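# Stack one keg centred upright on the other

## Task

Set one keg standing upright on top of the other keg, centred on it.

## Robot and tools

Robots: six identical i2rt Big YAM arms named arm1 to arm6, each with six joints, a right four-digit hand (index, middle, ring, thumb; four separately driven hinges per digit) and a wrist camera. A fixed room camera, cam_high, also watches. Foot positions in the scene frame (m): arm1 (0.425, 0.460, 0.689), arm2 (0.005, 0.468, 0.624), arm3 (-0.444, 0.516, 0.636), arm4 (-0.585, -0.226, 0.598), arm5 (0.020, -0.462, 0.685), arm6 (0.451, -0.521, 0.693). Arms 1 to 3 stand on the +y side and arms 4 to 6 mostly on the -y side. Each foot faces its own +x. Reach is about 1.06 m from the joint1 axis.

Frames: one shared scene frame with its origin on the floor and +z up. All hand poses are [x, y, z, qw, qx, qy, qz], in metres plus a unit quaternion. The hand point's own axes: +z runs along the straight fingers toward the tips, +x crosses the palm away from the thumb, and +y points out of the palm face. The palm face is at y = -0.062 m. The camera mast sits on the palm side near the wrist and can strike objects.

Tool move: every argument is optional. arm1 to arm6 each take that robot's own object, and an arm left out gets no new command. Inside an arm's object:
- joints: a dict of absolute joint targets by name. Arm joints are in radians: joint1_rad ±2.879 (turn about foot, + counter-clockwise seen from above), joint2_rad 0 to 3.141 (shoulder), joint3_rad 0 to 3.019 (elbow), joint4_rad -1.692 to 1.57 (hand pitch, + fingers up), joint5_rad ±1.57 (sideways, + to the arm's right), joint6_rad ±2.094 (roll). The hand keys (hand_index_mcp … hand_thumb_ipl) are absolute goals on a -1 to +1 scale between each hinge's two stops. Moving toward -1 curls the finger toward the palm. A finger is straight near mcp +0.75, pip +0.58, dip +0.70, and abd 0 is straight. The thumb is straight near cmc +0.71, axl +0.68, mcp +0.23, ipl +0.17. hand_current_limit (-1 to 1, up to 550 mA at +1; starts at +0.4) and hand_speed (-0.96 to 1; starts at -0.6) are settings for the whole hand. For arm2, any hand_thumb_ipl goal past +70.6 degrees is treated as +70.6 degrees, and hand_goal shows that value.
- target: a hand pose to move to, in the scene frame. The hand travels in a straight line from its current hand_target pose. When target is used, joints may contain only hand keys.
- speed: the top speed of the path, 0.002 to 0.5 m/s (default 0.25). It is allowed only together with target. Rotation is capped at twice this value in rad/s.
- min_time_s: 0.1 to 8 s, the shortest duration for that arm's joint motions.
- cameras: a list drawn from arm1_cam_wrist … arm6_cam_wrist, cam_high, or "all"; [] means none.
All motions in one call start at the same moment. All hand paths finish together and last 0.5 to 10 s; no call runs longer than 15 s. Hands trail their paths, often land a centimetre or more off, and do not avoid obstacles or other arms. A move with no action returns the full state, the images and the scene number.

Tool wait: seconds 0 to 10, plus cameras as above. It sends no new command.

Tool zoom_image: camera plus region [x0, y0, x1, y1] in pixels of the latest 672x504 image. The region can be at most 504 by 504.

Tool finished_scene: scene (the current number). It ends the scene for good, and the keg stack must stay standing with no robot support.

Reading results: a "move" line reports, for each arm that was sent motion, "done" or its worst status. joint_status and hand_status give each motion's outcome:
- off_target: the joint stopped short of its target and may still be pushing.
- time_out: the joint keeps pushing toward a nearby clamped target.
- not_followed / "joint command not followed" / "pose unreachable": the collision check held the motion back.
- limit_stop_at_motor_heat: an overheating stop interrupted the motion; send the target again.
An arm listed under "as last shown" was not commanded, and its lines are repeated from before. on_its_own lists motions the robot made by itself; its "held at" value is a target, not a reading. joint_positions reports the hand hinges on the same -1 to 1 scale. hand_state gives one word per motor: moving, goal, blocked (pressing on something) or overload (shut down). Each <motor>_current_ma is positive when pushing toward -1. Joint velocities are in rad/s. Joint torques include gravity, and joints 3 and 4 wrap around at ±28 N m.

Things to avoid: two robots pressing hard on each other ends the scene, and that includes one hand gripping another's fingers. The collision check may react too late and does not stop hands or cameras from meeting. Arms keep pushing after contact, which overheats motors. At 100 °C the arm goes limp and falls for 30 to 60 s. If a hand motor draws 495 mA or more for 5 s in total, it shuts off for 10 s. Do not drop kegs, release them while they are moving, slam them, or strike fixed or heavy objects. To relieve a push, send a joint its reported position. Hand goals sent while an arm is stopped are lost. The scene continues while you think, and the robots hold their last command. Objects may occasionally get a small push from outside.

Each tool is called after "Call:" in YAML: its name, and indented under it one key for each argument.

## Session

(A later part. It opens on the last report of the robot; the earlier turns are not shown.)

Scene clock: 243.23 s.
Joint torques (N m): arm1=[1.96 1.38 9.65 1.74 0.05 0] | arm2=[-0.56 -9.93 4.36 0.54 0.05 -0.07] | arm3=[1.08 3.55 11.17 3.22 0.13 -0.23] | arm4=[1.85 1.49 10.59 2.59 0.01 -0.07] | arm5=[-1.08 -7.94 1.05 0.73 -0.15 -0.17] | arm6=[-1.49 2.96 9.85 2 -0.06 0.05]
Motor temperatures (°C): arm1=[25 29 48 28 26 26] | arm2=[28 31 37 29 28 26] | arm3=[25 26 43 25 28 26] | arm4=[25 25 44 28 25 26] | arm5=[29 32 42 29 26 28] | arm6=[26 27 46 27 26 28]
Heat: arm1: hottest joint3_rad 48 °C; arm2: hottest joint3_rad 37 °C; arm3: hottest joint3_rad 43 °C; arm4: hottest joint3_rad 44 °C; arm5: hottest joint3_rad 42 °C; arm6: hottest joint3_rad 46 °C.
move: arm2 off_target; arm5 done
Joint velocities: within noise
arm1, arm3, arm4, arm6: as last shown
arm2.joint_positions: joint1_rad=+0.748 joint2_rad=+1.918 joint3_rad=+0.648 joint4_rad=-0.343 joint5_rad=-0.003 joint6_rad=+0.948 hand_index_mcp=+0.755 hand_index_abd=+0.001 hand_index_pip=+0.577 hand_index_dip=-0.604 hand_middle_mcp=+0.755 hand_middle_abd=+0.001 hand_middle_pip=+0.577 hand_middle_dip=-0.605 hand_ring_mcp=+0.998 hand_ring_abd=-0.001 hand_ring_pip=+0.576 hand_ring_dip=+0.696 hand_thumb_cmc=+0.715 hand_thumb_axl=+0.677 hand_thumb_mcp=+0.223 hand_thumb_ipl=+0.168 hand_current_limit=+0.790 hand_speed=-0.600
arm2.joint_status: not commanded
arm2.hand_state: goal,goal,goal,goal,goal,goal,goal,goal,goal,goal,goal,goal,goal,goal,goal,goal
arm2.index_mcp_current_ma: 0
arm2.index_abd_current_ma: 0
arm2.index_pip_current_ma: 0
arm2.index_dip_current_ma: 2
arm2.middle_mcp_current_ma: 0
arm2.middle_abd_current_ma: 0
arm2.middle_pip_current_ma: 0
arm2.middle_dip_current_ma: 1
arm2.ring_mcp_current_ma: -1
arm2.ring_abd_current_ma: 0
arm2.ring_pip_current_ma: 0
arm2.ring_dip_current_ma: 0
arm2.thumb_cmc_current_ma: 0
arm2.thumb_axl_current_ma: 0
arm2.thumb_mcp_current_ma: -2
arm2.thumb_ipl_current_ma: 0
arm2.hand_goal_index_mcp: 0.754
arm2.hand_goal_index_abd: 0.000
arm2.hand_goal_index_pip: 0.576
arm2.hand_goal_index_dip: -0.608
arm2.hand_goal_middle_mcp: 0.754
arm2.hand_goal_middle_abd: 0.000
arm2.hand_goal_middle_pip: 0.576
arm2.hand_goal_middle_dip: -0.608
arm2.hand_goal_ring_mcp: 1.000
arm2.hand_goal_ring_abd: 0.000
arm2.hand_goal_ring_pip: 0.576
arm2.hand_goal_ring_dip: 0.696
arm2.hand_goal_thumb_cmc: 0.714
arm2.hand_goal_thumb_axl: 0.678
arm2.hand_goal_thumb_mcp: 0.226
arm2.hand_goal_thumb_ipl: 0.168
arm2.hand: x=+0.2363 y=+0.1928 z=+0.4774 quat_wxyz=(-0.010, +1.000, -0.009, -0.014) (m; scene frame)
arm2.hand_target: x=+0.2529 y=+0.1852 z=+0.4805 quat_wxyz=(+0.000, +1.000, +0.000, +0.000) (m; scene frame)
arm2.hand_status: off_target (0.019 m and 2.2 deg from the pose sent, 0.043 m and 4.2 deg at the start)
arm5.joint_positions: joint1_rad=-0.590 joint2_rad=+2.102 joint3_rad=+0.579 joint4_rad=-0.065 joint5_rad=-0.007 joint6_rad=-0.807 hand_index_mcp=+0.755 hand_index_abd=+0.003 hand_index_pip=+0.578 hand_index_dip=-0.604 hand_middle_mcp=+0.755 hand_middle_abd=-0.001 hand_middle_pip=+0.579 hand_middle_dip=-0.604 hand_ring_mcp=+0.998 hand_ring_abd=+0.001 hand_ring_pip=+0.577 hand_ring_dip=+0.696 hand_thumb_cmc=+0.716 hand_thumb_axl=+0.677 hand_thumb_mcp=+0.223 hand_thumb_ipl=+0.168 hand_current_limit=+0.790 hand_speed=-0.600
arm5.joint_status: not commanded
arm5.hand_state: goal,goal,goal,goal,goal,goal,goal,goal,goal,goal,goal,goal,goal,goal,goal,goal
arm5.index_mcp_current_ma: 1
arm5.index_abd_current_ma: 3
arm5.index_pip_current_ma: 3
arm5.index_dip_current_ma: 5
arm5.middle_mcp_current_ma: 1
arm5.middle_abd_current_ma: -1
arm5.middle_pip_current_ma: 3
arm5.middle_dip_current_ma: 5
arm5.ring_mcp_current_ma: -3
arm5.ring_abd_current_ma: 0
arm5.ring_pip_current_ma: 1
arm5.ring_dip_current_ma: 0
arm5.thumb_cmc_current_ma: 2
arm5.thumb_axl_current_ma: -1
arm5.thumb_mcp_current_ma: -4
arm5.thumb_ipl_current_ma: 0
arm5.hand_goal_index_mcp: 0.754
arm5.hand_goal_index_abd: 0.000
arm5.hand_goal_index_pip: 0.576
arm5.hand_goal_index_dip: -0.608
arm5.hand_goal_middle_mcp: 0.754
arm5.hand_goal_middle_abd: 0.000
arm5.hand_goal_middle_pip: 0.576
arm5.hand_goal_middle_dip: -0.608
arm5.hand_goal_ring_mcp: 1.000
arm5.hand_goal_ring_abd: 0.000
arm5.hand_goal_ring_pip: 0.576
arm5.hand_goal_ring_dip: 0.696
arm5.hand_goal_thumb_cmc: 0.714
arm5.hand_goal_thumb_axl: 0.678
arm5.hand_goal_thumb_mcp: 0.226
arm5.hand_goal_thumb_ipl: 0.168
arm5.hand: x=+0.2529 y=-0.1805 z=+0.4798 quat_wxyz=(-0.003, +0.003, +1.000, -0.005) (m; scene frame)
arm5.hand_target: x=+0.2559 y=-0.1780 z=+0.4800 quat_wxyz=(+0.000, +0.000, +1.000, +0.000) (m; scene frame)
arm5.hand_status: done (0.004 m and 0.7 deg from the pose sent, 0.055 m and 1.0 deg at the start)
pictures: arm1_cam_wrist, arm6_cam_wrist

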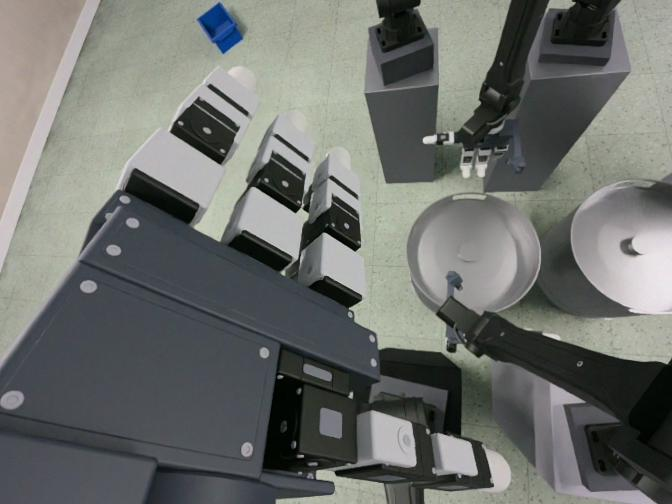

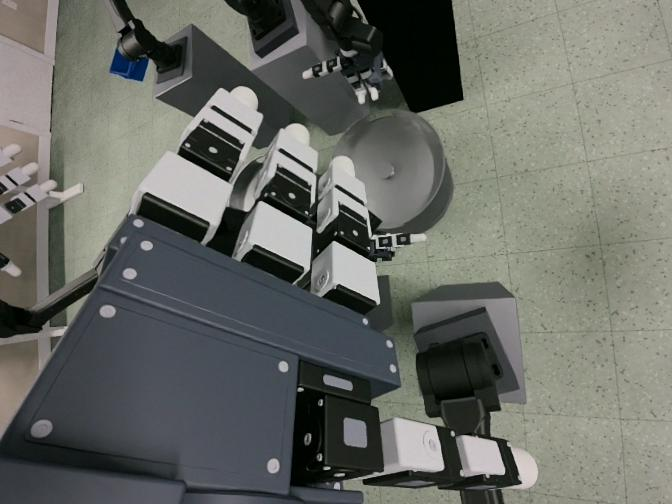

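Call:
move:
  arm2: {"target":[0.2545,0.188,0.43,0,1,0,0],"speed":0.1}
  arm5: {"target":[0.2575,-0.178,0.43,0,0,1,0],"speed":0.1}

Call:
move:
  arm2: {"target":[0.2545,0.188,0.391,0,1,0,0],"speed":0.1}
  arm5: {"target":[0.2575,-0.178,0.391,0,0,1,0],"speed":0.1}
  cameras: ["arm1_cam_wrist","arm6_cam_wrist"]

Call:
zoom_image:
  camera: "arm1_cam_wrist"
  region: [420, 150, 540, 270]

Call:
zoom_image:
  camera: "arm6_cam_wrist"
  region: [340, 70, 440, 170]

Scene clock: 275.00 s.
Joint torques (N m): arm1=[1.96 1.44 9.65 1.76 0.05 0] | arm2=[-0.56 -10.64 2.82 0.54 0.03 0.01] | arm3=[1.49 3.9 11.19 2.95 0.08 -0.19] | arm4=[1.44 1.9 10.67 2.67 -0.03 -0.09] | arm5=[-1.26 -9 0.09 0.88 -0.11 -0.15] | arm6=[-1.55 3.19 9.84 1.99 -0.04 0.07]
Motor temperatures (°C): arm1=[25 29 48 28 26 26] | arm2=[28 31 36 29 28 26] | arm3=[25 26 43 25 28 26] | arm4=[25 25 44 28 25 26] | arm5=[29 33 40 29 26 28] | arm6=[26 27 46 27 26 28]
Heat: arm1: hottest joint3_rad 48 °C; arm2: hottest joint3_rad 36 °C; arm3: hottest joint3_rad 43 °C; arm4: hottest joint3_rad 44 °C; arm5: hottest joint3_rad 40 °C; arm6: hottest joint3_rad 46 °C.
move: arm2 off_target; arm5 done
Joint velocities: within noise
arm1, arm3, arm4, arm6: as last shown
arm2.joint_positions: joint1_rad=+0.757 joint2_rad=+2.083 joint3_rad=+0.678 joint4_rad=-0.199 joint5_rad=-0.003 joint6_rad=+0.948 hand_index_mcp=+0.755 hand_index_abd=+0.001 hand_index_pip=+0.577 hand_index_dip=-0.604 hand_middle_mcp=+0.755 hand_middle_abd=+0.001 hand_middle_pip=+0.577 hand_middle_dip=-0.605 hand_ring_mcp=+0.998 hand_ring_abd=-0.001 hand_ring_pip=+0.576 hand_ring_dip=+0.696 hand_thumb_cmc=+0.715 hand_thumb_axl=+0.677 hand_thumb_mcp=+0.223 hand_thumb_ipl=+0.168 hand_current_limit=+0.790 hand_speed=-0.600
arm2.joint_status: not commanded
arm2.hand_state: goal,goal,goal,goal,goal,goal,goal,goal,goal,goal,goal,goal,goal,goal,goal,goal
arm2.index_mcp_current_ma: 0
arm2.index_abd_current_ma: 0
arm2.index_pip_current_ma: 0
arm2.index_dip_current_ma: 2
arm2.middle_mcp_current_ma: 0
arm2.middle_abd_current_ma: 0
arm2.middle_pip_current_ma: 0
arm2.middle_dip_current_ma: 1
arm2.ring_mcp_current_ma: -1
arm2.ring_abd_current_ma: 0
arm2.ring_pip_current_ma: 0
arm2.ring_dip_current_ma: 0
arm2.thumb_cmc_current_ma: 0
arm2.thumb_axl_current_ma: 0
arm2.thumb_mcp_current_ma: -2
arm2.thumb_ipl_current_ma: 0
arm2.hand_goal_index_mcp: 0.754
arm2.hand_goal_index_abd: 0.000
arm2.hand_goal_index_pip: 0.576
arm2.hand_goal_index_dip: -0.608
arm2.hand_goal_middle_mcp: 0.754
arm2.hand_goal_middle_abd: 0.000
arm2.hand_goal_middle_pip: 0.576
arm2.hand_goal_middle_dip: -0.608
arm2.hand_goal_ring_mcp: 1.000
arm2.hand_goal_ring_abd: 0.000
arm2.hand_goal_ring_pip: 0.576
arm2.hand_goal_ring_dip: 0.696
arm2.hand_goal_thumb_cmc: 0.714
arm2.hand_goal_thumb_axl: 0.678
arm2.hand_goal_thumb_mcp: 0.226
arm2.hand_goal_thumb_ipl: 0.168
arm2.hand: x=+0.2420 y=+0.1922 z=+0.4294 quat_wxyz=(-0.007, +1.000, -0.005, -0.010) (m; scene frame)
arm2.hand_target: x=+0.2544 y=+0.1881 z=+0.4302 quat_wxyz=(+0.000, +1.000, +0.000, +0.000) (m; scene frame)
arm2.hand_status: off_target (0.013 m and 1.5 deg from the pose sent, 0.051 m and 2.2 deg at the start)
arm5.joint_positions: joint1_rad=-0.590 joint2_rad=+2.284 joint3_rad=+0.638 joint4_rad=+0.060 joint5_rad=-0.007 joint6_rad=-0.809 hand_index_mcp=+0.755 hand_index_abd=+0.003 hand_index_pip=+0.578 hand_index_dip=-0.604 hand_middle_mcp=+0.755 hand_middle_abd=-0.001 hand_middle_pip=+0.579 hand_middle_dip=-0.604 hand_ring_mcp=+0.998 hand_ring_abd=+0.001 hand_ring_pip=+0.577 hand_ring_dip=+0.696 hand_thumb_cmc=+0.716 hand_thumb_axl=+0.677 hand_thumb_mcp=+0.223 hand_thumb_ipl=+0.168 hand_current_limit=+0.790 hand_speed=-0.600
arm5.joint_status: not commanded
arm5.hand_state: goal,goal,goal,goal,goal,goal,goal,goal,goal,goal,goal,goal,goal,goal,goal,goal
arm5.index_mcp_current_ma: 1
arm5.index_abd_current_ma: 3
arm5.index_pip_current_ma: 3
arm5.index_dip_current_ma: 5
arm5.middle_mcp_current_ma: 1
arm5.middle_abd_current_ma: -1
arm5.middle_pip_current_ma: 3
arm5.middle_dip_current_ma: 5
arm5.ring_mcp_current_ma: -3
arm5.ring_abd_current_ma: 0
arm5.ring_pip_current_ma: 1
arm5.ring_dip_current_ma: 0
arm5.thumb_cmc_current_ma: 2
arm5.thumb_axl_current_ma: -1
arm5.thumb_mcp_current_ma: -4
arm5.thumb_ipl_current_ma: 0
arm5.hand_goal_index_mcp: 0.754
arm5.hand_goal_index_abd: 0.000
arm5.hand_goal_index_pip: 0.576
arm5.hand_goal_index_dip: -0.608
arm5.hand_goal_middle_mcp: 0.754
arm5.hand_goal_middle_abd: 0.000
arm5.hand_goal_middle_pip: 0.576
arm5.hand_goal_middle_dip: -0.608
arm5.hand_goal_ring_mcp: 1.000
arm5.hand_goal_ring_abd: 0.000
arm5.hand_goal_ring_pip: 0.576
arm5.hand_goal_ring_dip: 0.696
arm5.hand_goal_thumb_cmc: 0.714
arm5.hand_goal_thumb_axl: 0.678
arm5.hand_goal_thumb_mcp: 0.226
arm5.hand_goal_thumb_ipl: 0.168
arm5.hand: x=+0.2550 y=-0.1789 z=+0.4305 quat_wxyz=(-0.002, +0.002, +1.000, -0.004) (m; scene frame)
arm5.hand_target: x=+0.2574 y=-0.1780 z=+0.4300 quat_wxyz=(+0.000, +0.000, +1.000, +0.000) (m; scene frame)
arm5.hand_status: done (0.003 m and 0.6 deg from the pose sent, 0.050 m and 0.7 deg at the start)
pictures: none

Scene clock: 276.03 s.
Joint torques (N m): arm1=[1.96 1.44 9.65 1.74 0.05 0] | arm2=[-0.5 -11.22 1.83 0.58 0.03 0.01] | arm3=[1.96 2.61 11.44 3.22 0.09 -0.16] | arm4=[1.32 1.14 10.76 2.61 -0.06 -0.1] | arm5=[-1.32 -8.94 -0.59 0.99 -0.14 -0.13] | arm6=[-1.67 3.14 9.81 2 -0.04 0.06]
Motor temperatures (°C): arm1=[25 29 48 28 26 26] | arm2=[28 31 36 29 28 26] | arm3=[25 26 43 25 28 26] | arm4=[25 25 44 28 25 26] | arm5=[29 33 40 29 26 28] | arm6=[26 27 46 27 26 28]
Heat: arm1: hottest joint3_rad 48 °C; arm2: hottest joint3_rad 36 °C; arm3: hottest joint3_rad 43 °C; arm4: hottest joint3_rad 44 °C; arm5: hottest joint3_rad 40 °C; arm6: hottest joint3_rad 46 °C.
move: arm2 off_target; arm5 done
Joint velocities: within noise
arm1, arm3, arm4, arm6: as last shown
arm2.joint_positions: joint1_rad=+0.757 joint2_rad=+2.213 joint3_rad=+0.716 joint4_rad=-0.102 joint5_rad=-0.003 joint6_rad=+0.948 hand_index_mcp=+0.755 hand_index_abd=+0.001 hand_index_pip=+0.577 hand_index_dip=-0.604 hand_middle_mcp=+0.755 hand_middle_abd=+0.001 hand_middle_pip=+0.577 hand_middle_dip=-0.605 hand_ring_mcp=+0.998 hand_ring_abd=-0.001 hand_ring_pip=+0.576 hand_ring_dip=+0.696 hand_thumb_cmc=+0.715 hand_thumb_axl=+0.677 hand_thumb_mcp=+0.223 hand_thumb_ipl=+0.168 hand_current_limit=+0.790 hand_speed=-0.600
arm2.joint_status: not commanded
arm2.hand_state: goal,goal,goal,goal,goal,goal,goal,goal,goal,goal,goal,goal,goal,goal,goal,goal
arm2.index_mcp_current_ma: 0
arm2.index_abd_current_ma: 0
arm2.index_pip_current_ma: 0
arm2.index_dip_current_ma: 2
arm2.middle_mcp_current_ma: 0
arm2.middle_abd_current_ma: 0
arm2.middle_pip_current_ma: 0
arm2.middle_dip_current_ma: 1
arm2.ring_mcp_current_ma: -1
arm2.ring_abd_current_ma: 0
arm2.ring_pip_current_ma: 0
arm2.ring_dip_current_ma: 0
arm2.thumb_cmc_current_ma: 0
arm2.thumb_axl_current_ma: 0
arm2.thumb_mcp_current_ma: -2
arm2.thumb_ipl_current_ma: 0
arm2.hand_goal_index_mcp: 0.754
arm2.hand_goal_index_abd: 0.000
arm2.hand_goal_index_pip: 0.576
arm2.hand_goal_index_dip: -0.608
arm2.hand_goal_middle_mcp: 0.754
arm2.hand_goal_middle_abd: 0.000
arm2.hand_goal_middle_pip: 0.576
arm2.hand_goal_middle_dip: -0.608
arm2.hand_goal_ring_mcp: 1.000
arm2.hand_goal_ring_abd: 0.000
arm2.hand_goal_ring_pip: 0.576
arm2.hand_goal_ring_dip: 0.696
arm2.hand_goal_thumb_cmc: 0.714
arm2.hand_goal_thumb_axl: 0.678
arm2.hand_goal_thumb_mcp: 0.226
arm2.hand_goal_thumb_ipl: 0.168
arm2.hand: x=+0.2443 y=+0.1904 z=+0.3912 quat_wxyz=(-0.006, +1.000, -0.005, -0.009) (m; scene frame)
arm2.hand_target: x=+0.2545 y=+0.1880 z=+0.3912 quat_wxyz=(+0.000, +1.000, +0.000, +0.000) (m; scene frame)
arm2.hand_status: off_target (0.011 m and 1.3 deg from the pose sent, 0.041 m and 1.5 deg at the start)
arm5.joint_positions: joint1_rad=-0.590 joint2_rad=+2.419 joint3_rad=+0.693 joint4_rad=+0.139 joint5_rad=-0.007 joint6_rad=-0.809 hand_index_mcp=+0.755 hand_index_abd=+0.003 hand_index_pip=+0.578 hand_index_dip=-0.604 hand_middle_mcp=+0.755 hand_middle_abd=-0.001 hand_middle_pip=+0.579 hand_middle_dip=-0.604 hand_ring_mcp=+0.998 hand_ring_abd=+0.001 hand_ring_pip=+0.577 hand_ring_dip=+0.696 hand_thumb_cmc=+0.716 hand_thumb_axl=+0.677 hand_thumb_mcp=+0.223 hand_thumb_ipl=+0.168 hand_current_limit=+0.790 hand_speed=-0.600
arm5.joint_status: not commanded
arm5.hand_state: goal,goal,goal,goal,goal,goal,goal,goal,goal,goal,goal,goal,goal,goal,goal,goal
arm5.index_mcp_current_ma: 1
arm5.index_abd_current_ma: 3
arm5.index_pip_current_ma: 3
arm5.index_dip_current_ma: 5
arm5.middle_mcp_current_ma: 1
arm5.middle_abd_current_ma: -1
arm5.middle_pip_current_ma: 3
arm5.middle_dip_current_ma: 5
arm5.ring_mcp_current_ma: -3
arm5.ring_abd_current_ma: 0
arm5.ring_pip_current_ma: 1
arm5.ring_dip_current_ma: 0
arm5.thumb_cmc_current_ma: 2
arm5.thumb_axl_current_ma: -1
arm5.thumb_mcp_current_ma: -4
arm5.thumb_ipl_current_ma: 0
arm5.hand_goal_index_mcp: 0.754
arm5.hand_goal_index_abd: 0.000
arm5.hand_goal_index_pip: 0.576
arm5.hand_goal_index_dip: -0.608
arm5.hand_goal_middle_mcp: 0.754
arm5.hand_goal_middle_abd: 0.000
arm5.hand_goal_middle_pip: 0.576
arm5.hand_goal_middle_dip: -0.608
arm5.hand_goal_ring_mcp: 1.000
arm5.hand_goal_ring_abd: 0.000
arm5.hand_goal_ring_pip: 0.576
arm5.hand_goal_ring_dip: 0.696
arm5.hand_goal_thumb_cmc: 0.714
arm5.hand_goal_thumb_axl: 0.678
arm5.hand_goal_thumb_mcp: 0.226
arm5.hand_goal_thumb_ipl: 0.168
arm5.hand: x=+0.2548 y=-0.1796 z=+0.3914 quat_wxyz=(-0.003, +0.002, +1.000, -0.004) (m; scene frame)
arm5.hand_target: x=+0.2575 y=-0.1779 z=+0.3911 quat_wxyz=(+0.000, +0.000, +1.000, +0.000) (m; scene frame)
arm5.hand_status: done (0.003 m and 0.6 deg from the pose sent, 0.040 m and 0.6 deg at the start)
pictures: arm1_cam_wrist, arm6_cam_wrist

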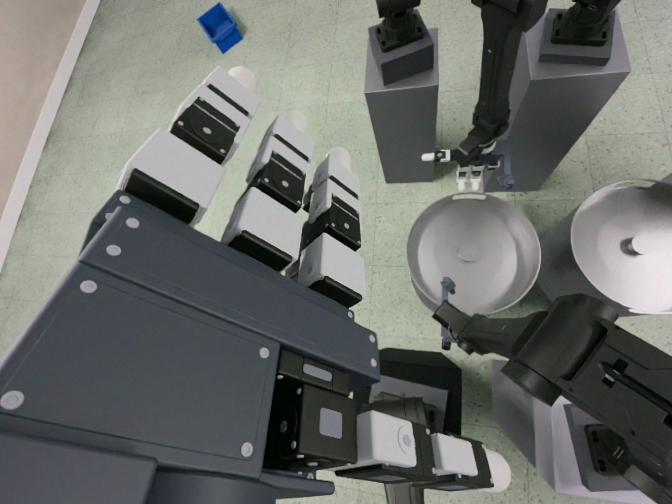

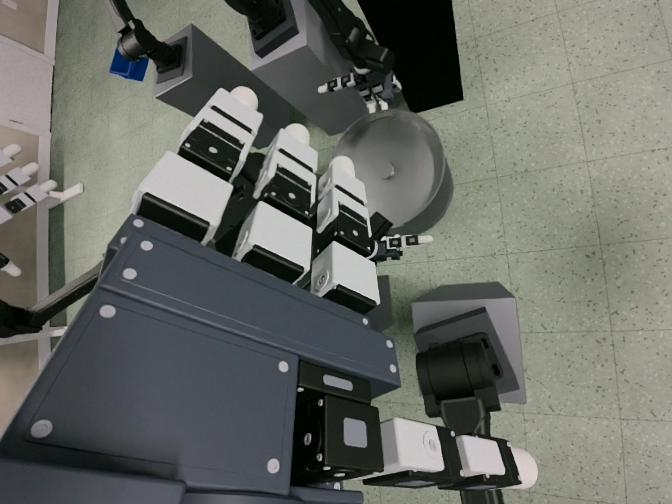

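Scaled by 4.200 from the camera's 672x504 image, which has a finer 960x720 frame.

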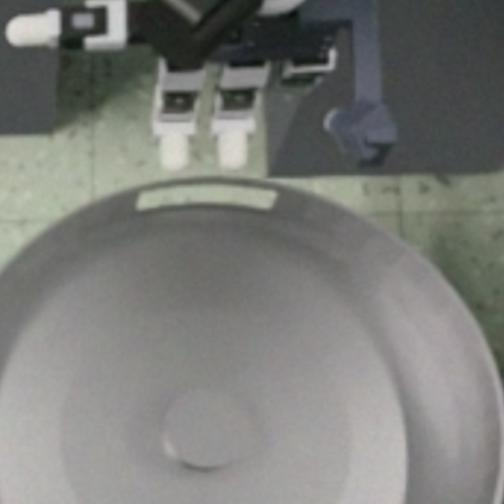

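Scaled by 5.040 from the camera's 672x504 image, which has a finer 960x720 frame.

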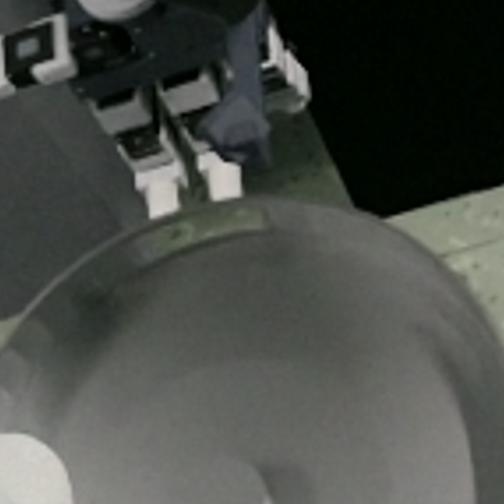

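Call:
move:
  arm2: {"target":[0.262,0.18,0.390,0,1,0,0],"speed":0.06}
  arm5: {"target":[0.2575,-0.17,0.390,0,0,1,0],"speed":0.06}

Call:
move:
  arm2: {"target":[0.260,0.118,0.390,0,1,0,0],"speed":0.08}
  arm5: {"target":[0.2575,-0.110,0.390,0,0,1,0],"speed":0.08}
  cameras: ["arm1_cam_wrist","arm6_cam_wrist"]

Call:
zoom_image:
  camera: "arm1_cam_wrist"
  region: [420, 150, 540, 270]

Call:
zoom_image:
  camera: "arm6_cam_wrist"
  region: [340, 70, 440, 170]

Scene clock: 293.10 s.
Joint torques (N m): arm1=[1.96 1.44 9.65 1.76 0.05 0] | arm2=[-0.91 -10.99 2.03 -0.23 0.04 -0.05] | arm3=[0.44 3.9 11.32 2.91 0.06 -0.14] | arm4=[1.44 1.38 10.65 2.77 -0.04 -0.08] | arm5=[0.09 -9 -0.39 0.25 -0.11 0.01] | arm6=[-1.44 3.14 9.8 1.96 -0.05 0.06]
Motor temperatures (°C): arm1=[25 29 48 28 26 26] | arm2=[28 31 35 29 28 26] | arm3=[25 26 43 25 28 26] | arm4=[25 25 44 28 25 26] | arm5=[29 34 39 29 26 28] | arm6=[26 27 46 27 26 28]
Heat: arm1: hottest joint3_rad 48 °C; arm2: hottest joint3_rad 35 °C; arm3: hottest joint3_rad 43 °C; arm4: hottest joint3_rad 44 °C; arm5: hottest joint3_rad 39 °C; arm6: hottest joint3_rad 46 °C.
move: arm2 done; arm5 done
Joint velocities: within noise
arm1, arm3, arm4, arm6: as last shown
arm2.joint_positions: joint1_rad=+0.757 joint2_rad=+2.213 joint3_rad=+0.747 joint4_rad=-0.102 joint5_rad=-0.003 joint6_rad=+0.948 hand_index_mcp=+0.755 hand_index_abd=+0.001 hand_index_pip=+0.577 hand_index_dip=-0.604 hand_middle_mcp=+0.755 hand_middle_abd=+0.001 hand_middle_pip=+0.577 hand_middle_dip=-0.605 hand_ring_mcp=+0.998 hand_ring_abd=-0.001 hand_ring_pip=+0.576 hand_ring_dip=+0.696 hand_thumb_cmc=+0.715 hand_thumb_axl=+0.677 hand_thumb_mcp=+0.223 hand_thumb_ipl=+0.168 hand_current_limit=+0.790 hand_speed=-0.600
arm2.joint_status: not commanded
arm2.hand_state: goal,goal,goal,goal,goal,goal,goal,goal,goal,goal,goal,goal,goal,goal,goal,goal
arm2.index_mcp_current_ma: 0
arm2.index_abd_current_ma: 0
arm2.index_pip_current_ma: 0
arm2.index_dip_current_ma: 2
arm2.middle_mcp_current_ma: 0
arm2.middle_abd_current_ma: 0
arm2.middle_pip_current_ma: 0
arm2.middle_dip_current_ma: 1
arm2.ring_mcp_current_ma: -1
arm2.ring_abd_current_ma: 0
arm2.ring_pip_current_ma: 0
arm2.ring_dip_current_ma: 0
arm2.thumb_cmc_current_ma: 0
arm2.thumb_axl_current_ma: 0
arm2.thumb_mcp_current_ma: -2
arm2.thumb_ipl_current_ma: 0
arm2.hand_goal_index_mcp: 0.754
arm2.hand_goal_index_abd: 0.000
arm2.hand_goal_index_pip: 0.576
arm2.hand_goal_index_dip: -0.608
arm2.hand_goal_middle_mcp: 0.754
arm2.hand_goal_middle_abd: 0.000
arm2.hand_goal_middle_pip: 0.576
arm2.hand_goal_middle_dip: -0.608
arm2.hand_goal_ring_mcp: 1.000
arm2.hand_goal_ring_abd: 0.000
arm2.hand_goal_ring_pip: 0.576
arm2.hand_goal_ring_dip: 0.696
arm2.hand_goal_thumb_cmc: 0.714
arm2.hand_goal_thumb_axl: 0.678
arm2.hand_goal_thumb_mcp: 0.226
arm2.hand_goal_thumb_ipl: 0.168
arm2.hand: x=+0.2601 y=+0.1788 z=+0.3932 quat_wxyz=(+0.004, +1.000, -0.005, +0.004) (m; scene frame)
arm2.hand_target: x=+0.2620 y=+0.1800 z=+0.3901 quat_wxyz=(+0.000, +1.000, +0.000, +0.000) (m; scene frame)
arm2.hand_status: done (0.004 m and 0.8 deg from the pose sent, 0.021 m and 1.3 deg at the start)
arm5.joint_positions: joint1_rad=-0.582 joint2_rad=+2.419 joint3_rad=+0.709 joint4_rad=+0.139 joint5_rad=-0.007 joint6_rad=-0.806 hand_index_mcp=+0.755 hand_index_abd=+0.003 hand_index_pip=+0.578 hand_index_dip=-0.604 hand_middle_mcp=+0.755 hand_middle_abd=-0.001 hand_middle_pip=+0.579 hand_middle_dip=-0.604 hand_ring_mcp=+0.998 hand_ring_abd=+0.001 hand_ring_pip=+0.577 hand_ring_dip=+0.696 hand_thumb_cmc=+0.716 hand_thumb_axl=+0.677 hand_thumb_mcp=+0.223 hand_thumb_ipl=+0.168 hand_current_limit=+0.790 hand_speed=-0.600
arm5.joint_status: not commanded
arm5.hand_state: goal,goal,goal,goal,goal,goal,goal,goal,goal,goal,goal,goal,goal,goal,goal,goal
arm5.index_mcp_current_ma: 1
arm5.index_abd_current_ma: 3
arm5.index_pip_current_ma: 3
arm5.index_dip_current_ma: 5
arm5.middle_mcp_current_ma: 1
arm5.middle_abd_current_ma: -1
arm5.middle_pip_current_ma: 3
arm5.middle_dip_current_ma: 5
arm5.ring_mcp_current_ma: -3
arm5.ring_abd_current_ma: 0
arm5.ring_pip_current_ma: 1
arm5.ring_dip_current_ma: 0
arm5.thumb_cmc_current_ma: 2
arm5.thumb_axl_current_ma: -1
arm5.thumb_mcp_current_ma: -4
arm5.thumb_ipl_current_ma: 0
arm5.hand_goal_index_mcp: 0.754
arm5.hand_goal_index_abd: 0.000
arm5.hand_goal_index_pip: 0.576
arm5.hand_goal_index_dip: -0.608
arm5.hand_goal_middle_mcp: 0.754
arm5.hand_goal_middle_abd: 0.000
arm5.hand_goal_middle_pip: 0.576
arm5.hand_goal_middle_dip: -0.608
arm5.hand_goal_ring_mcp: 1.000
arm5.hand_goal_ring_abd: 0.000
arm5.hand_goal_ring_pip: 0.576
arm5.hand_goal_ring_dip: 0.696
arm5.hand_goal_thumb_cmc: 0.714
arm5.hand_goal_thumb_axl: 0.678
arm5.hand_goal_thumb_mcp: 0.226
arm5.hand_goal_thumb_ipl: 0.168
arm5.hand: x=+0.2599 y=-0.1711 z=+0.3917 quat_wxyz=(+0.003, -0.001, +1.000, +0.001) (m; scene frame)
arm5.hand_target: x=+0.2575 y=-0.1701 z=+0.3900 quat_wxyz=(+0.000, +0.000, +1.000, +0.000) (m; scene frame)
arm5.hand_status: done (0.003 m and 0.3 deg from the pose sent, 0.010 m and 0.6 deg at the start)
pictures: none

Scene clock: 294.47 s.
Joint torques (N m): arm1=[1.96 1.38 9.65 1.77 0.05 -0.01] | arm2=[-3.25 -11.81 4.26 0.09 0.85 -0.18] | arm3=[0.91 2.9 11.04 2.88 0.08 -0.17] | arm4=[0.85 1.08 10.67 2.61 -0.03 -0.07] | arm5=[1.67 -10.81 1.76 0.76 -1.41 -0.15] | arm6=[-1.44 3.25 9.84 2.02 -0.04 0.06]
Motor temperatures (°C): arm1=[25 29 48 28 26 26] | arm2=[28 31 35 29 28 26] | arm3=[25 26 43 25 28 26] | arm4=[25 25 44 28 25 26] | arm5=[29 34 39 29 26 28] | arm6=[26 27 46 27 26 28]
Heat: arm1: hottest joint3_rad 48 °C; arm2: hottest joint3_rad 35 °C; arm3: hottest joint3_rad 43 °C; arm4: hottest joint3_rad 44 °C; arm5: hottest joint3_rad 39 °C; arm6: hottest joint3_rad 46 °C.
move: arm2 off_target; arm5 off_target
Joint velocities: within noise
arm1, arm3, arm4, arm6: as last shown
arm2.joint_positions: joint1_rad=+0.655 joint2_rad=+2.231 joint3_rad=+0.829 joint4_rad=-0.202 joint5_rad=-0.021 joint6_rad=+0.830 hand_index_mcp=+0.780 hand_index_abd=-0.002 hand_index_pip=+0.573 hand_index_dip=-0.610 hand_middle_mcp=+0.761 hand_middle_abd=-0.003 hand_middle_pip=+0.574 hand_middle_dip=-0.609 hand_ring_mcp=+0.997 hand_ring_abd=-0.001 hand_ring_pip=+0.576 hand_ring_dip=+0.696 hand_thumb_cmc=+0.715 hand_thumb_axl=+0.677 hand_thumb_mcp=+0.223 hand_thumb_ipl=+0.168 hand_current_limit=+0.790 hand_speed=-0.600
arm2.joint_status: not commanded
arm2.hand_state: blocked,goal,goal,goal,goal,goal,goal,goal,goal,goal,goal,goal,goal,goal,goal,goal
arm2.index_mcp_current_ma: 39
arm2.index_abd_current_ma: -1
arm2.index_pip_current_ma: -2
arm2.index_dip_current_ma: -1
arm2.middle_mcp_current_ma: 5
arm2.middle_abd_current_ma: -1
arm2.middle_pip_current_ma: 0
arm2.middle_dip_current_ma: 0
arm2.ring_mcp_current_ma: -1
arm2.ring_abd_current_ma: 0
arm2.ring_pip_current_ma: 0
arm2.ring_dip_current_ma: 0
arm2.thumb_cmc_current_ma: 0
arm2.thumb_axl_current_ma: 0
arm2.thumb_mcp_current_ma: -2
arm2.thumb_ipl_current_ma: 0
arm2.hand_goal_index_mcp: 0.754
arm2.hand_goal_index_abd: 0.000
arm2.hand_goal_index_pip: 0.576
arm2.hand_goal_index_dip: -0.608
arm2.hand_goal_middle_mcp: 0.754
arm2.hand_goal_middle_abd: 0.000
arm2.hand_goal_middle_pip: 0.576
arm2.hand_goal_middle_dip: -0.608
arm2.hand_goal_ring_mcp: 1.000
arm2.hand_goal_ring_abd: 0.000
arm2.hand_goal_ring_pip: 0.576
arm2.hand_goal_ring_dip: 0.696
arm2.hand_goal_thumb_cmc: 0.714
arm2.hand_goal_thumb_axl: 0.678
arm2.hand_goal_thumb_mcp: 0.226
arm2.hand_goal_thumb_ipl: 0.168
arm2.hand: x=+0.2566 y=+0.1400 z=+0.3893 quat_wxyz=(-0.015, +1.000, +0.003, -0.003) (m; scene frame)
arm2.hand_target: x=+0.2594 y=+0.1186 z=+0.3906 quat_wxyz=(+0.000, +1.000, +0.000, +0.000) (m; scene frame)
arm2.hand_status: off_target (0.022 m and 1.8 deg from the pose sent, 0.061 m and 0.8 deg at the start)
arm5.joint_positions: joint1_rad=-0.479 joint2_rad=+2.419 joint3_rad=+0.791 joint4_rad=+0.005 joint5_rad=+0.021 joint6_rad=-0.664 hand_index_mcp=+0.778 hand_index_abd=+0.014 hand_index_pip=+0.578 hand_index_dip=-0.621 hand_middle_mcp=+0.781 hand_middle_abd=+0.010 hand_middle_pip=+0.576 hand_middle_dip=-0.624 hand_ring_mcp=+0.997 hand_ring_abd=+0.001 hand_ring_pip=+0.577 hand_ring_dip=+0.696 hand_thumb_cmc=+0.715 hand_thumb_axl=+0.677 hand_thumb_mcp=+0.223 hand_thumb_ipl=+0.168 hand_current_limit=+0.790 hand_speed=-0.600
arm5.joint_status: not commanded
arm5.hand_state: blocked,goal,goal,goal,blocked,goal,goal,goal,goal,goal,goal,goal,goal,goal,goal,goal
arm5.index_mcp_current_ma: 59
arm5.index_abd_current_ma: 23
arm5.index_pip_current_ma: 2
arm5.index_dip_current_ma: -27
arm5.middle_mcp_current_ma: 69
arm5.middle_abd_current_ma: 15
arm5.middle_pip_current_ma: 0
arm5.middle_dip_current_ma: -34
arm5.ring_mcp_current_ma: -5
arm5.ring_abd_current_ma: 0
arm5.ring_pip_current_ma: 1
arm5.ring_dip_current_ma: 0
arm5.thumb_cmc_current_ma: 1
arm5.thumb_axl_current_ma: -1
arm5.thumb_mcp_current_ma: -4
arm5.thumb_ipl_current_ma: 0
arm5.hand_goal_index_mcp: 0.754
arm5.hand_goal_index_abd: 0.000
arm5.hand_goal_index_pip: 0.576
arm5.hand_goal_index_dip: -0.608
arm5.hand_goal_middle_mcp: 0.754
arm5.hand_goal_middle_abd: 0.000
arm5.hand_goal_middle_pip: 0.576
arm5.hand_goal_middle_dip: -0.608
arm5.hand_goal_ring_mcp: 1.000
arm5.hand_goal_ring_abd: 0.000
arm5.hand_goal_ring_pip: 0.576
arm5.hand_goal_ring_dip: 0.696
arm5.hand_goal_thumb_cmc: 0.714
arm5.hand_goal_thumb_axl: 0.678
arm5.hand_goal_thumb_mcp: 0.226
arm5.hand_goal_thumb_ipl: 0.168
arm5.hand: x=+0.2567 y=-0.1404 z=+0.3837 quat_wxyz=(-0.003, +0.019, +0.999, -0.028) (m; scene frame)
arm5.hand_target: x=+0.2571 y=-0.1107 z=+0.3909 quat_wxyz=(+0.000, +0.000, +1.000, +0.000) (m; scene frame)
arm5.hand_status: off_target (0.031 m and 3.9 deg from the pose sent, 0.061 m and 0.3 deg at the start)
pictures: arm1_cam_wrist, arm6_cam_wrist

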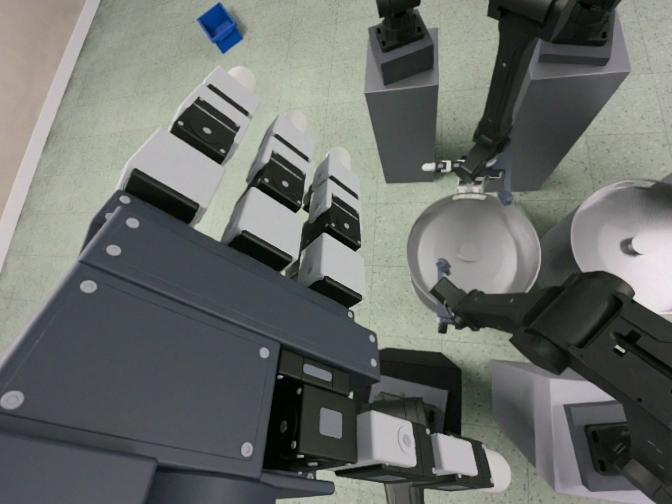

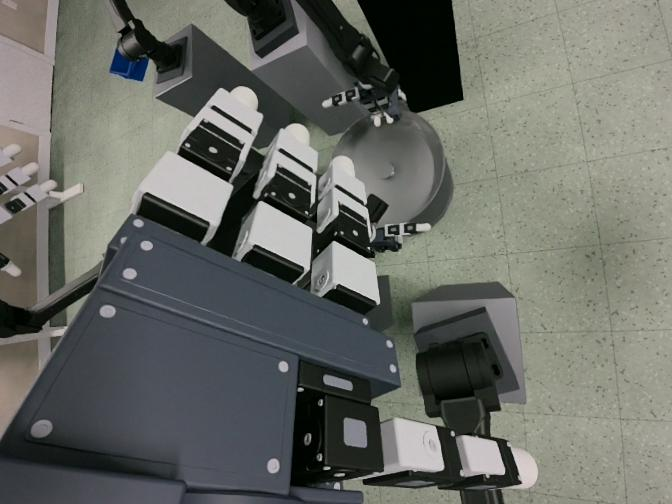

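Scaled by 4.200 from the camera's 672x504 image, which has a finer 960x720 frame.

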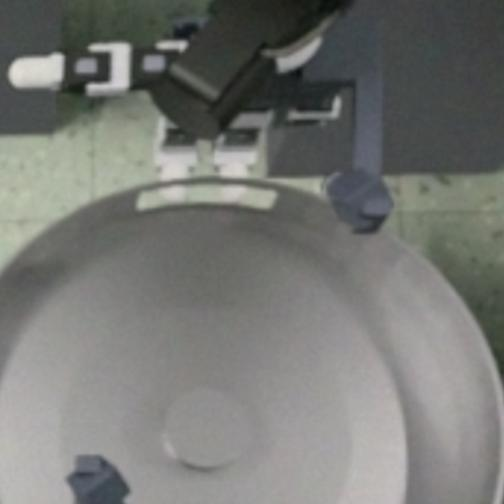

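Scaled by 5.040 from the camera's 672x504 image, which has a finer 960x720 frame.

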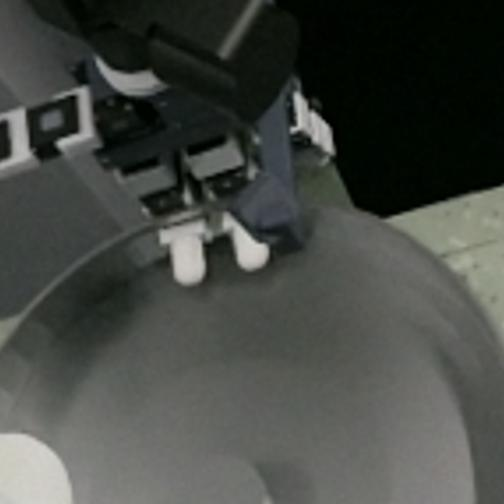

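Call:
zoom_image:
  camera: "arm1_cam_wrist"
  region: [445, 175, 495, 215]

Scaled by 10.080 from the camera's 672x504 image, which has a finer 960x720 frame.

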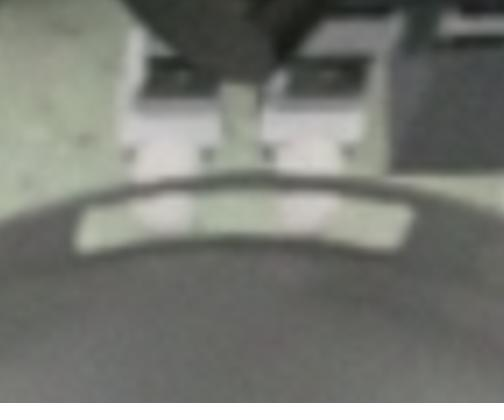

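Call:
move:
  arm5: {"target":[0.2575,-0.165,0.399,0,0,1,0],"speed":0.08}

Call:
move:
  arm5: {"target":[0.2575,-0.120,0.399,0,0,1,0],"speed":0.06}
  cameras: ["arm1_cam_wrist"]

Call:
zoom_image:
  camera: "arm1_cam_wrist"
  region: [445, 175, 495, 215]

Scene clock: 328.40 s.
Joint torques (N m): arm1=[1.96 1.44 9.66 1.74 0.05 0] | arm2=[-3.25 -11.81 4.29 0.13 0.85 -0.18] | arm3=[1.79 2.61 11.02 2.78 0.08 -0.15] | arm4=[1.38 1.26 10.69 2.81 -0.05 -0.08] | arm5=[-0.5 -10.11 -1.01 0.49 -0.1 -0.12] | arm6=[-1.61 3.37 9.87 2.02 -0.02 0.07]
Motor temperatures (°C): arm1=[25 29 48 28 26 26] | arm2=[28 32 35 29 29 26] | arm3=[25 26 43 25 28 26] | arm4=[25 25 45 28 25 26] | arm5=[29 34 38 29 28 28] | arm6=[26 26 46 27 26 28]
Heat: arm1: hottest joint3_rad 48 °C; arm2: hottest joint3_rad 35 °C; arm3: hottest joint3_rad 43 °C; arm4: hottest joint3_rad 45 °C; arm5: hottest joint3_rad 38 °C; arm6: hottest joint3_rad 46 °C.
move: arm5 done
Joint velocities: within noise
arm1, arm2, arm3, arm4, arm6: as last shown
arm2.hand: x=+0.2567 y=+0.1400 z=+0.3893 quat_wxyz=(-0.015, +1.000, +0.003, -0.003) (m; scene frame)
arm5.joint_positions: joint1_rad=-0.561 joint2_rad=+2.410 joint3_rad=+0.712 joint4_rad=+0.099 joint5_rad=-0.007 joint6_rad=-0.776 hand_index_mcp=+0.755 hand_index_abd=+0.004 hand_index_pip=+0.578 hand_index_dip=-0.609 hand_middle_mcp=+0.755 hand_middle_abd=+0.004 hand_middle_pip=+0.579 hand_middle_dip=-0.610 hand_ring_mcp=+0.997 hand_ring_abd=+0.001 hand_ring_pip=+0.577 hand_ring_dip=+0.696 hand_thumb_cmc=+0.715 hand_thumb_axl=+0.677 hand_thumb_mcp=+0.223 hand_thumb_ipl=+0.168 hand_current_limit=+0.790 hand_speed=-0.600
arm5.joint_status: not commanded
arm5.hand_state: goal,goal,goal,goal,goal,goal,goal,goal,goal,goal,goal,goal,goal,goal,goal,goal
arm5.index_mcp_current_ma: 1
arm5.index_abd_current_ma: 4
arm5.index_pip_current_ma: 3
arm5.index_dip_current_ma: 0
arm5.middle_mcp_current_ma: 1
arm5.middle_abd_current_ma: 4
arm5.middle_pip_current_ma: 3
arm5.middle_dip_current_ma: -2
arm5.ring_mcp_current_ma: -5
arm5.ring_abd_current_ma: 0
arm5.ring_pip_current_ma: 1
arm5.ring_dip_current_ma: 0
arm5.thumb_cmc_current_ma: 1
arm5.thumb_axl_current_ma: -1
arm5.thumb_mcp_current_ma: -4
arm5.thumb_ipl_current_ma: 0
arm5.hand_goal_index_mcp: 0.754
arm5.hand_goal_index_abd: 0.000
arm5.hand_goal_index_pip: 0.576
arm5.hand_goal_index_dip: -0.608
arm5.hand_goal_middle_mcp: 0.754
arm5.hand_goal_middle_abd: 0.000
arm5.hand_goal_middle_pip: 0.576
arm5.hand_goal_middle_dip: -0.608
arm5.hand_goal_ring_mcp: 1.000
arm5.hand_goal_ring_abd: 0.000
arm5.hand_goal_ring_pip: 0.576
arm5.hand_goal_ring_dip: 0.696
arm5.hand_goal_thumb_cmc: 0.714
arm5.hand_goal_thumb_axl: 0.678
arm5.hand_goal_thumb_mcp: 0.226
arm5.hand_goal_thumb_ipl: 0.168
arm5.hand: x=+0.2534 y=-0.1695 z=+0.3918 quat_wxyz=(-0.007, +0.004, +1.000, -0.009) (m; scene frame)
arm5.hand_target: x=+0.2574 y=-0.1651 z=+0.3988 quat_wxyz=(+0.000, +0.000, +1.000, +0.000) (m; scene frame)
arm5.hand_status: done (0.009 m and 1.4 deg from the pose sent, 0.029 m and 3.9 deg at the start)
pictures: none

Scene clock: 329.70 s.
Joint torques (N m): arm1=[1.96 1.38 9.63 1.76 0.05 0] | arm2=[-3.37 -11.75 4.27 0.1 0.85 -0.18] | arm3=[0.97 3.31 11.36 3.07 0.09 -0.14] | arm4=[1.38 1.49 10.76 2.67 -0.05 -0.09] | arm5=[0.32 -10.81 1.17 0.38 -0.68 -0.06] | arm6=[-1.61 3.19 9.78 1.98 -0.05 0.07]
Motor temperatures (°C): arm1=[25 29 48 28 26 26] | arm2=[28 32 35 29 29 26] | arm3=[25 26 43 25 28 26] | arm4=[25 25 45 28 25 26] | arm5=[29 34 38 29 28 28] | arm6=[26 26 46 27 26 28]
Heat: arm1: hottest joint3_rad 48 °C; arm2: hottest joint3_rad 35 °C; arm3: hottest joint3_rad 43 °C; arm4: hottest joint3_rad 45 °C; arm5: hottest joint3_rad 38 °C; arm6: hottest joint3_rad 46 °C.
move: arm5 off_target
Joint velocities: within noise
arm1.joint_positions: joint1_rad=+0.350 joint2_rad=+0.567 joint3_rad=+1.375 joint4_rad=-1.268 joint5_rad=+0.040 joint6_rad=+1.040 hand_index_mcp=+0.755 hand_index_abd=+0.000 hand_index_pip=+0.577 hand_index_dip=+0.696 hand_middle_mcp=+0.755 hand_middle_abd=+0.000 hand_middle_pip=+0.577 hand_middle_dip=+0.696 hand_ring_mcp=+0.755 hand_ring_abd=+0.000 hand_ring_pip=+0.577 hand_ring_dip=+0.696 hand_thumb_cmc=+0.715 hand_thumb_axl=+0.677 hand_thumb_mcp=+0.226 hand_thumb_ipl=+0.168 hand_current_limit=+0.400 hand_speed=-0.600
arm1.joint_status: not commanded
arm1.hand_state: goal,goal,goal,goal,goal,goal,goal,goal,goal,goal,goal,goal,goal,goal,goal,goal
arm1.index_mcp_current_ma: 3
arm1.index_abd_current_ma: 0
arm1.index_pip_current_ma: 1
arm1.index_dip_current_ma: 0
arm1.middle_mcp_current_ma: 3
arm1.middle_abd_current_ma: 0
arm1.middle_pip_current_ma: 1
arm1.middle_dip_current_ma: 0
arm1.ring_mcp_current_ma: 3
arm1.ring_abd_current_ma: 0
arm1.ring_pip_current_ma: 1
arm1.ring_dip_current_ma: 0
arm1.thumb_cmc_current_ma: 3
arm1.thumb_axl_current_ma: -2
arm1.thumb_mcp_current_ma: 0
arm1.thumb_ipl_current_ma: -1
arm1.hand_goal_index_mcp: 0.754
arm1.hand_goal_index_abd: 0.000
arm1.hand_goal_index_pip: 0.576
arm1.hand_goal_index_dip: 0.696
arm1.hand_goal_middle_mcp: 0.754
arm1.hand_goal_middle_abd: 0.000
arm1.hand_goal_middle_pip: 0.576
arm1.hand_goal_middle_dip: 0.696
arm1.hand_goal_ring_mcp: 0.754
arm1.hand_goal_ring_abd: 0.000
arm1.hand_goal_ring_pip: 0.576
arm1.hand_goal_ring_dip: 0.696
arm1.hand_goal_thumb_cmc: 0.714
arm1.hand_goal_thumb_axl: 0.678
arm1.hand_goal_thumb_mcp: 0.226
arm1.hand_goal_thumb_ipl: 0.168
arm1.hand: x=+0.3975 y=+0.2083 z=+1.2671 quat_wxyz=(+0.433, +0.781, -0.341, +0.293) (m; scene frame)
arm1.hand_target: x=+0.3968 y=+0.2119 z=+1.2786 quat_wxyz=(+0.442, +0.775, -0.339, +0.300) (m; scene frame)
arm1.hand_status: not commanded
arm2: as last shown
arm3.joint_positions: joint1_rad=+0.150 joint2_rad=+0.607 joint3_rad=+1.465 joint4_rad=-1.202 joint5_rad=+0.080 joint6_rad=+1.175 hand_index_mcp=+0.755 hand_index_abd=+0.001 hand_index_pip=+0.577 hand_index_dip=+0.696 hand_middle_mcp=+0.755 hand_middle_abd=+0.001 hand_middle_pip=+0.577 hand_middle_dip=+0.696 hand_ring_mcp=+0.755 hand_ring_abd=+0.001 hand_ring_pip=+0.577 hand_ring_dip=+0.696 hand_thumb_cmc=+0.715 hand_thumb_axl=+0.677 hand_thumb_mcp=+0.226 hand_thumb_ipl=+0.168 hand_current_limit=+0.400 hand_speed=-0.600
arm3.joint_status: not commanded
arm3.hand_state: goal,goal,goal,goal,goal,goal,goal,goal,goal,goal,goal,goal,goal,goal,goal,goal
arm3.index_mcp_current_ma: 4
arm3.index_abd_current_ma: 3
arm3.index_pip_current_ma: 3
arm3.index_dip_current_ma: 0
arm3.middle_mcp_current_ma: 3
arm3.middle_abd_current_ma: 3
arm3.middle_pip_current_ma: 3
arm3.middle_dip_current_ma: 0
arm3.ring_mcp_current_ma: 3
arm3.ring_abd_current_ma: 2
arm3.ring_pip_current_ma: 3
arm3.ring_dip_current_ma: 0
arm3.thumb_cmc_current_ma: 2
arm3.thumb_axl_current_ma: -3
arm3.thumb_mcp_current_ma: -1
arm3.thumb_ipl_current_ma: -2
arm3.hand_goal_index_mcp: 0.754
arm3.hand_goal_index_abd: 0.000
arm3.hand_goal_index_pip: 0.576
arm3.hand_goal_index_dip: 0.696
arm3.hand_goal_middle_mcp: 0.754
arm3.hand_goal_middle_abd: 0.000
arm3.hand_goal_middle_pip: 0.576
arm3.hand_goal_middle_dip: 0.696
arm3.hand_goal_ring_mcp: 0.754
arm3.hand_goal_ring_abd: 0.000
arm3.hand_goal_ring_pip: 0.576
arm3.hand_goal_ring_dip: 0.696
arm3.hand_goal_thumb_cmc: 0.714
arm3.hand_goal_thumb_axl: 0.678
arm3.hand_goal_thumb_mcp: 0.226
arm3.hand_goal_thumb_ipl: 0.168
arm3.hand: x=-0.5551 y=+0.2927 z=+1.2574 quat_wxyz=(+0.500, +0.660, -0.480, +0.291) (m; scene frame)
arm3.hand_target: x=-0.5551 y=+0.2979 z=+1.2725 quat_wxyz=(+0.512, +0.651, -0.474, +0.299) (m; scene frame)
arm3.hand_status: not commanded
arm4.joint_positions: joint1_rad=-0.400 joint2_rad=+0.547 joint3_rad=+1.325 joint4_rad=-1.321 joint5_rad=-0.020 joint6_rad=+1.025 hand_index_mcp=+0.755 hand_index_abd=+0.000 hand_index_pip=+0.577 hand_index_dip=+0.696 hand_middle_mcp=+0.755 hand_middle_abd=+0.000 hand_middle_pip=+0.577 hand_middle_dip=+0.696 hand_ring_mcp=+0.755 hand_ring_abd=+0.000 hand_ring_pip=+0.577 hand_ring_dip=+0.696 hand_thumb_cmc=+0.715 hand_thumb_axl=+0.677 hand_thumb_mcp=+0.226 hand_thumb_ipl=+0.168 hand_current_limit=+0.400 hand_speed=-0.600
arm4.joint_status: not commanded
arm4.hand_state: goal,goal,goal,goal,goal,goal,goal,goal,goal,goal,goal,goal,goal,goal,goal,goal
arm4.index_mcp_current_ma: 0
arm4.index_abd_current_ma: 0
arm4.index_pip_current_ma: 0
arm4.index_dip_current_ma: 0
arm4.middle_mcp_current_ma: 0
arm4.middle_abd_current_ma: 0
arm4.middle_pip_current_ma: 0
arm4.middle_dip_current_ma: 0
arm4.ring_mcp_current_ma: 0
arm4.ring_abd_current_ma: 0
arm4.ring_pip_current_ma: 0
arm4.ring_dip_current_ma: 0
arm4.thumb_cmc_current_ma: 0
arm4.thumb_axl_current_ma: 0
arm4.thumb_mcp_current_ma: 0
arm4.thumb_ipl_current_ma: 0
arm4.hand_goal_index_mcp: 0.754
arm4.hand_goal_index_abd: 0.000
arm4.hand_goal_index_pip: 0.576
arm4.hand_goal_index_dip: 0.696
arm4.hand_goal_middle_mcp: 0.754
arm4.hand_goal_middle_abd: 0.000
arm4.hand_goal_middle_pip: 0.576
arm4.hand_goal_middle_dip: 0.696
arm4.hand_goal_ring_mcp: 0.754
arm4.hand_goal_ring_abd: 0.000
arm4.hand_goal_ring_pip: 0.576
arm4.hand_goal_ring_dip: 0.696
arm4.hand_goal_thumb_cmc: 0.714
arm4.hand_goal_thumb_axl: 0.678
arm4.hand_goal_thumb_mcp: 0.226
arm4.hand_goal_thumb_ipl: 0.168
arm4.hand: x=-0.3436 y=-0.1622 z=+1.1423 quat_wxyz=(-0.031, +0.727, +0.480, +0.489) (m; scene frame)
arm4.hand_target: x=-0.3460 y=-0.1640 z=+1.1511 quat_wxyz=(-0.032, +0.723, +0.477, +0.498) (m; scene frame)
arm4.hand_status: not commanded
arm5.joint_positions: joint1_rad=-0.486 joint2_rad=+2.399 joint3_rad=+0.774 joint4_rad=+0.020 joint5_rad=+0.005 joint6_rad=-0.688 hand_index_mcp=+0.777 hand_index_abd=+0.011 hand_index_pip=+0.578 hand_index_dip=-0.623 hand_middle_mcp=+0.754 hand_middle_abd=+0.003 hand_middle_pip=+0.579 hand_middle_dip=-0.610 hand_ring_mcp=+0.997 hand_ring_abd=+0.001 hand_ring_pip=+0.577 hand_ring_dip=+0.696 hand_thumb_cmc=+0.715 hand_thumb_axl=+0.677 hand_thumb_mcp=+0.223 hand_thumb_ipl=+0.168 hand_current_limit=+0.790 hand_speed=-0.600
arm5.joint_status: not commanded
arm5.hand_state: blocked,goal,goal,goal,goal,goal,goal,goal,goal,goal,goal,goal,goal,goal,goal,goal
arm5.index_mcp_current_ma: 56
arm5.index_abd_current_ma: 16
arm5.index_pip_current_ma: 3
arm5.index_dip_current_ma: -32
arm5.middle_mcp_current_ma: 0
arm5.middle_abd_current_ma: 4
arm5.middle_pip_current_ma: 3
arm5.middle_dip_current_ma: -2
arm5.ring_mcp_current_ma: -5
arm5.ring_abd_current_ma: 0
arm5.ring_pip_current_ma: 1
arm5.ring_dip_current_ma: 0
arm5.thumb_cmc_current_ma: 1
arm5.thumb_axl_current_ma: -1
arm5.thumb_mcp_current_ma: -4
arm5.thumb_ipl_current_ma: 0
arm5.hand_goal_index_mcp: 0.754
arm5.hand_goal_index_abd: 0.000
arm5.hand_goal_index_pip: 0.576
arm5.hand_goal_index_dip: -0.608
arm5.hand_goal_middle_mcp: 0.754
arm5.hand_goal_middle_abd: 0.000
arm5.hand_goal_middle_pip: 0.576
arm5.hand_goal_middle_dip: -0.608
arm5.hand_goal_ring_mcp: 1.000
arm5.hand_goal_ring_abd: 0.000
arm5.hand_goal_ring_pip: 0.576
arm5.hand_goal_ring_dip: 0.696
arm5.hand_goal_thumb_cmc: 0.714
arm5.hand_goal_thumb_axl: 0.678
arm5.hand_goal_thumb_mcp: 0.226
arm5.hand_goal_thumb_ipl: 0.168
arm5.hand: x=+0.2555 y=-0.1383 z=+0.3919 quat_wxyz=(-0.004, +0.010, +1.000, -0.016) (m; scene frame)
arm5.hand_target: x=+0.2573 y=-0.1203 z=+0.3991 quat_wxyz=(+0.000, +0.000, +1.000, +0.000) (m; scene frame)
arm5.hand_status: off_target (0.020 m and 2.2 deg from the pose sent, 0.050 m and 1.3 deg at the start)
arm6.joint_positions: joint1_rad=-0.100 joint2_rad=+0.557 joint3_rad=+1.325 joint4_rad=-1.387 joint5_rad=-0.080 joint6_rad=+1.175 hand_index_mcp=+0.753 hand_index_abd=+0.000 hand_index_pip=+0.577 hand_index_dip=+0.696 hand_middle_mcp=+0.753 hand_middle_abd=+0.000 hand_middle_pip=+0.577 hand_middle_dip=+0.696 hand_ring_mcp=+0.753 hand_ring_abd=+0.000 hand_ring_pip=+0.577 hand_ring_dip=+0.696 hand_thumb_cmc=+0.714 hand_thumb_axl=+0.677 hand_thumb_mcp=+0.226 hand_thumb_ipl=+0.168 hand_current_limit=+0.400 hand_speed=-0.600
arm6.joint_status: not commanded
arm6.hand_state: goal,goal,goal,goal,goal,goal,goal,goal,goal,goal,goal,goal,goal,goal,goal,goal
arm6.index_mcp_current_ma: -1
arm6.index_abd_current_ma: 0
arm6.index_pip_current_ma: 1
arm6.index_dip_current_ma: 0
arm6.middle_mcp_current_ma: -1
arm6.middle_abd_current_ma: 0
arm6.middle_pip_current_ma: 1
arm6.middle_dip_current_ma: 0
arm6.ring_mcp_current_ma: -1
arm6.ring_abd_current_ma: 0
arm6.ring_pip_current_ma: 1
arm6.ring_dip_current_ma: 0
arm6.thumb_cmc_current_ma: 0
arm6.thumb_axl_current_ma: -1
arm6.thumb_mcp_current_ma: -1
arm6.thumb_ipl_current_ma: -1
arm6.hand_goal_index_mcp: 0.754
arm6.hand_goal_index_abd: 0.000
arm6.hand_goal_index_pip: 0.576
arm6.hand_goal_index_dip: 0.696
arm6.hand_goal_middle_mcp: 0.754
arm6.hand_goal_middle_abd: 0.000
arm6.hand_goal_middle_pip: 0.576
arm6.hand_goal_middle_dip: 0.696
arm6.hand_goal_ring_mcp: 0.754
arm6.hand_goal_ring_abd: 0.000
arm6.hand_goal_ring_pip: 0.576
arm6.hand_goal_ring_dip: 0.696
arm6.hand_goal_thumb_cmc: 0.714
arm6.hand_goal_thumb_axl: 0.678
arm6.hand_goal_thumb_mcp: 0.226
arm6.hand_goal_thumb_ipl: 0.168
arm6.hand: x=+0.4795 y=-0.2860 z=+1.2091 quat_wxyz=(-0.319, +0.400, +0.793, +0.330) (m; scene frame)
arm6.hand_target: x=+0.4801 y=-0.2887 z=+1.2193 quat_wxyz=(-0.326, +0.397, +0.789, +0.338) (m; scene frame)
arm6.hand_status: not commanded
pictures: arm1_cam_wrist

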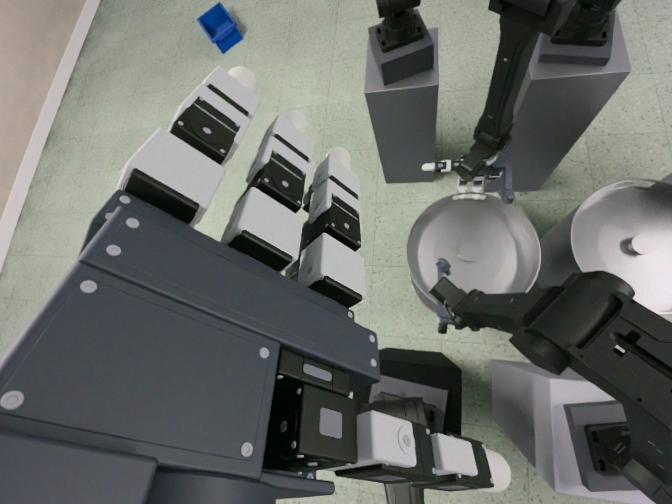

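Scaled by 10.080 from the camera's 672x504 image, which has a finer 960x720 frame.

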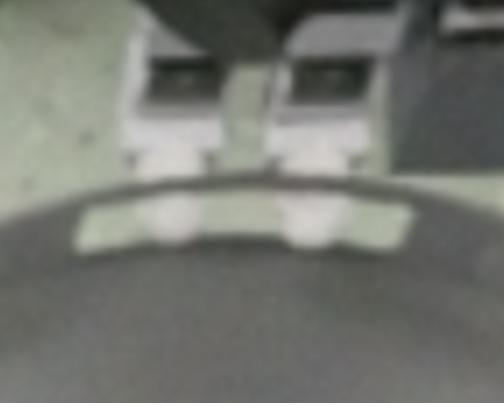

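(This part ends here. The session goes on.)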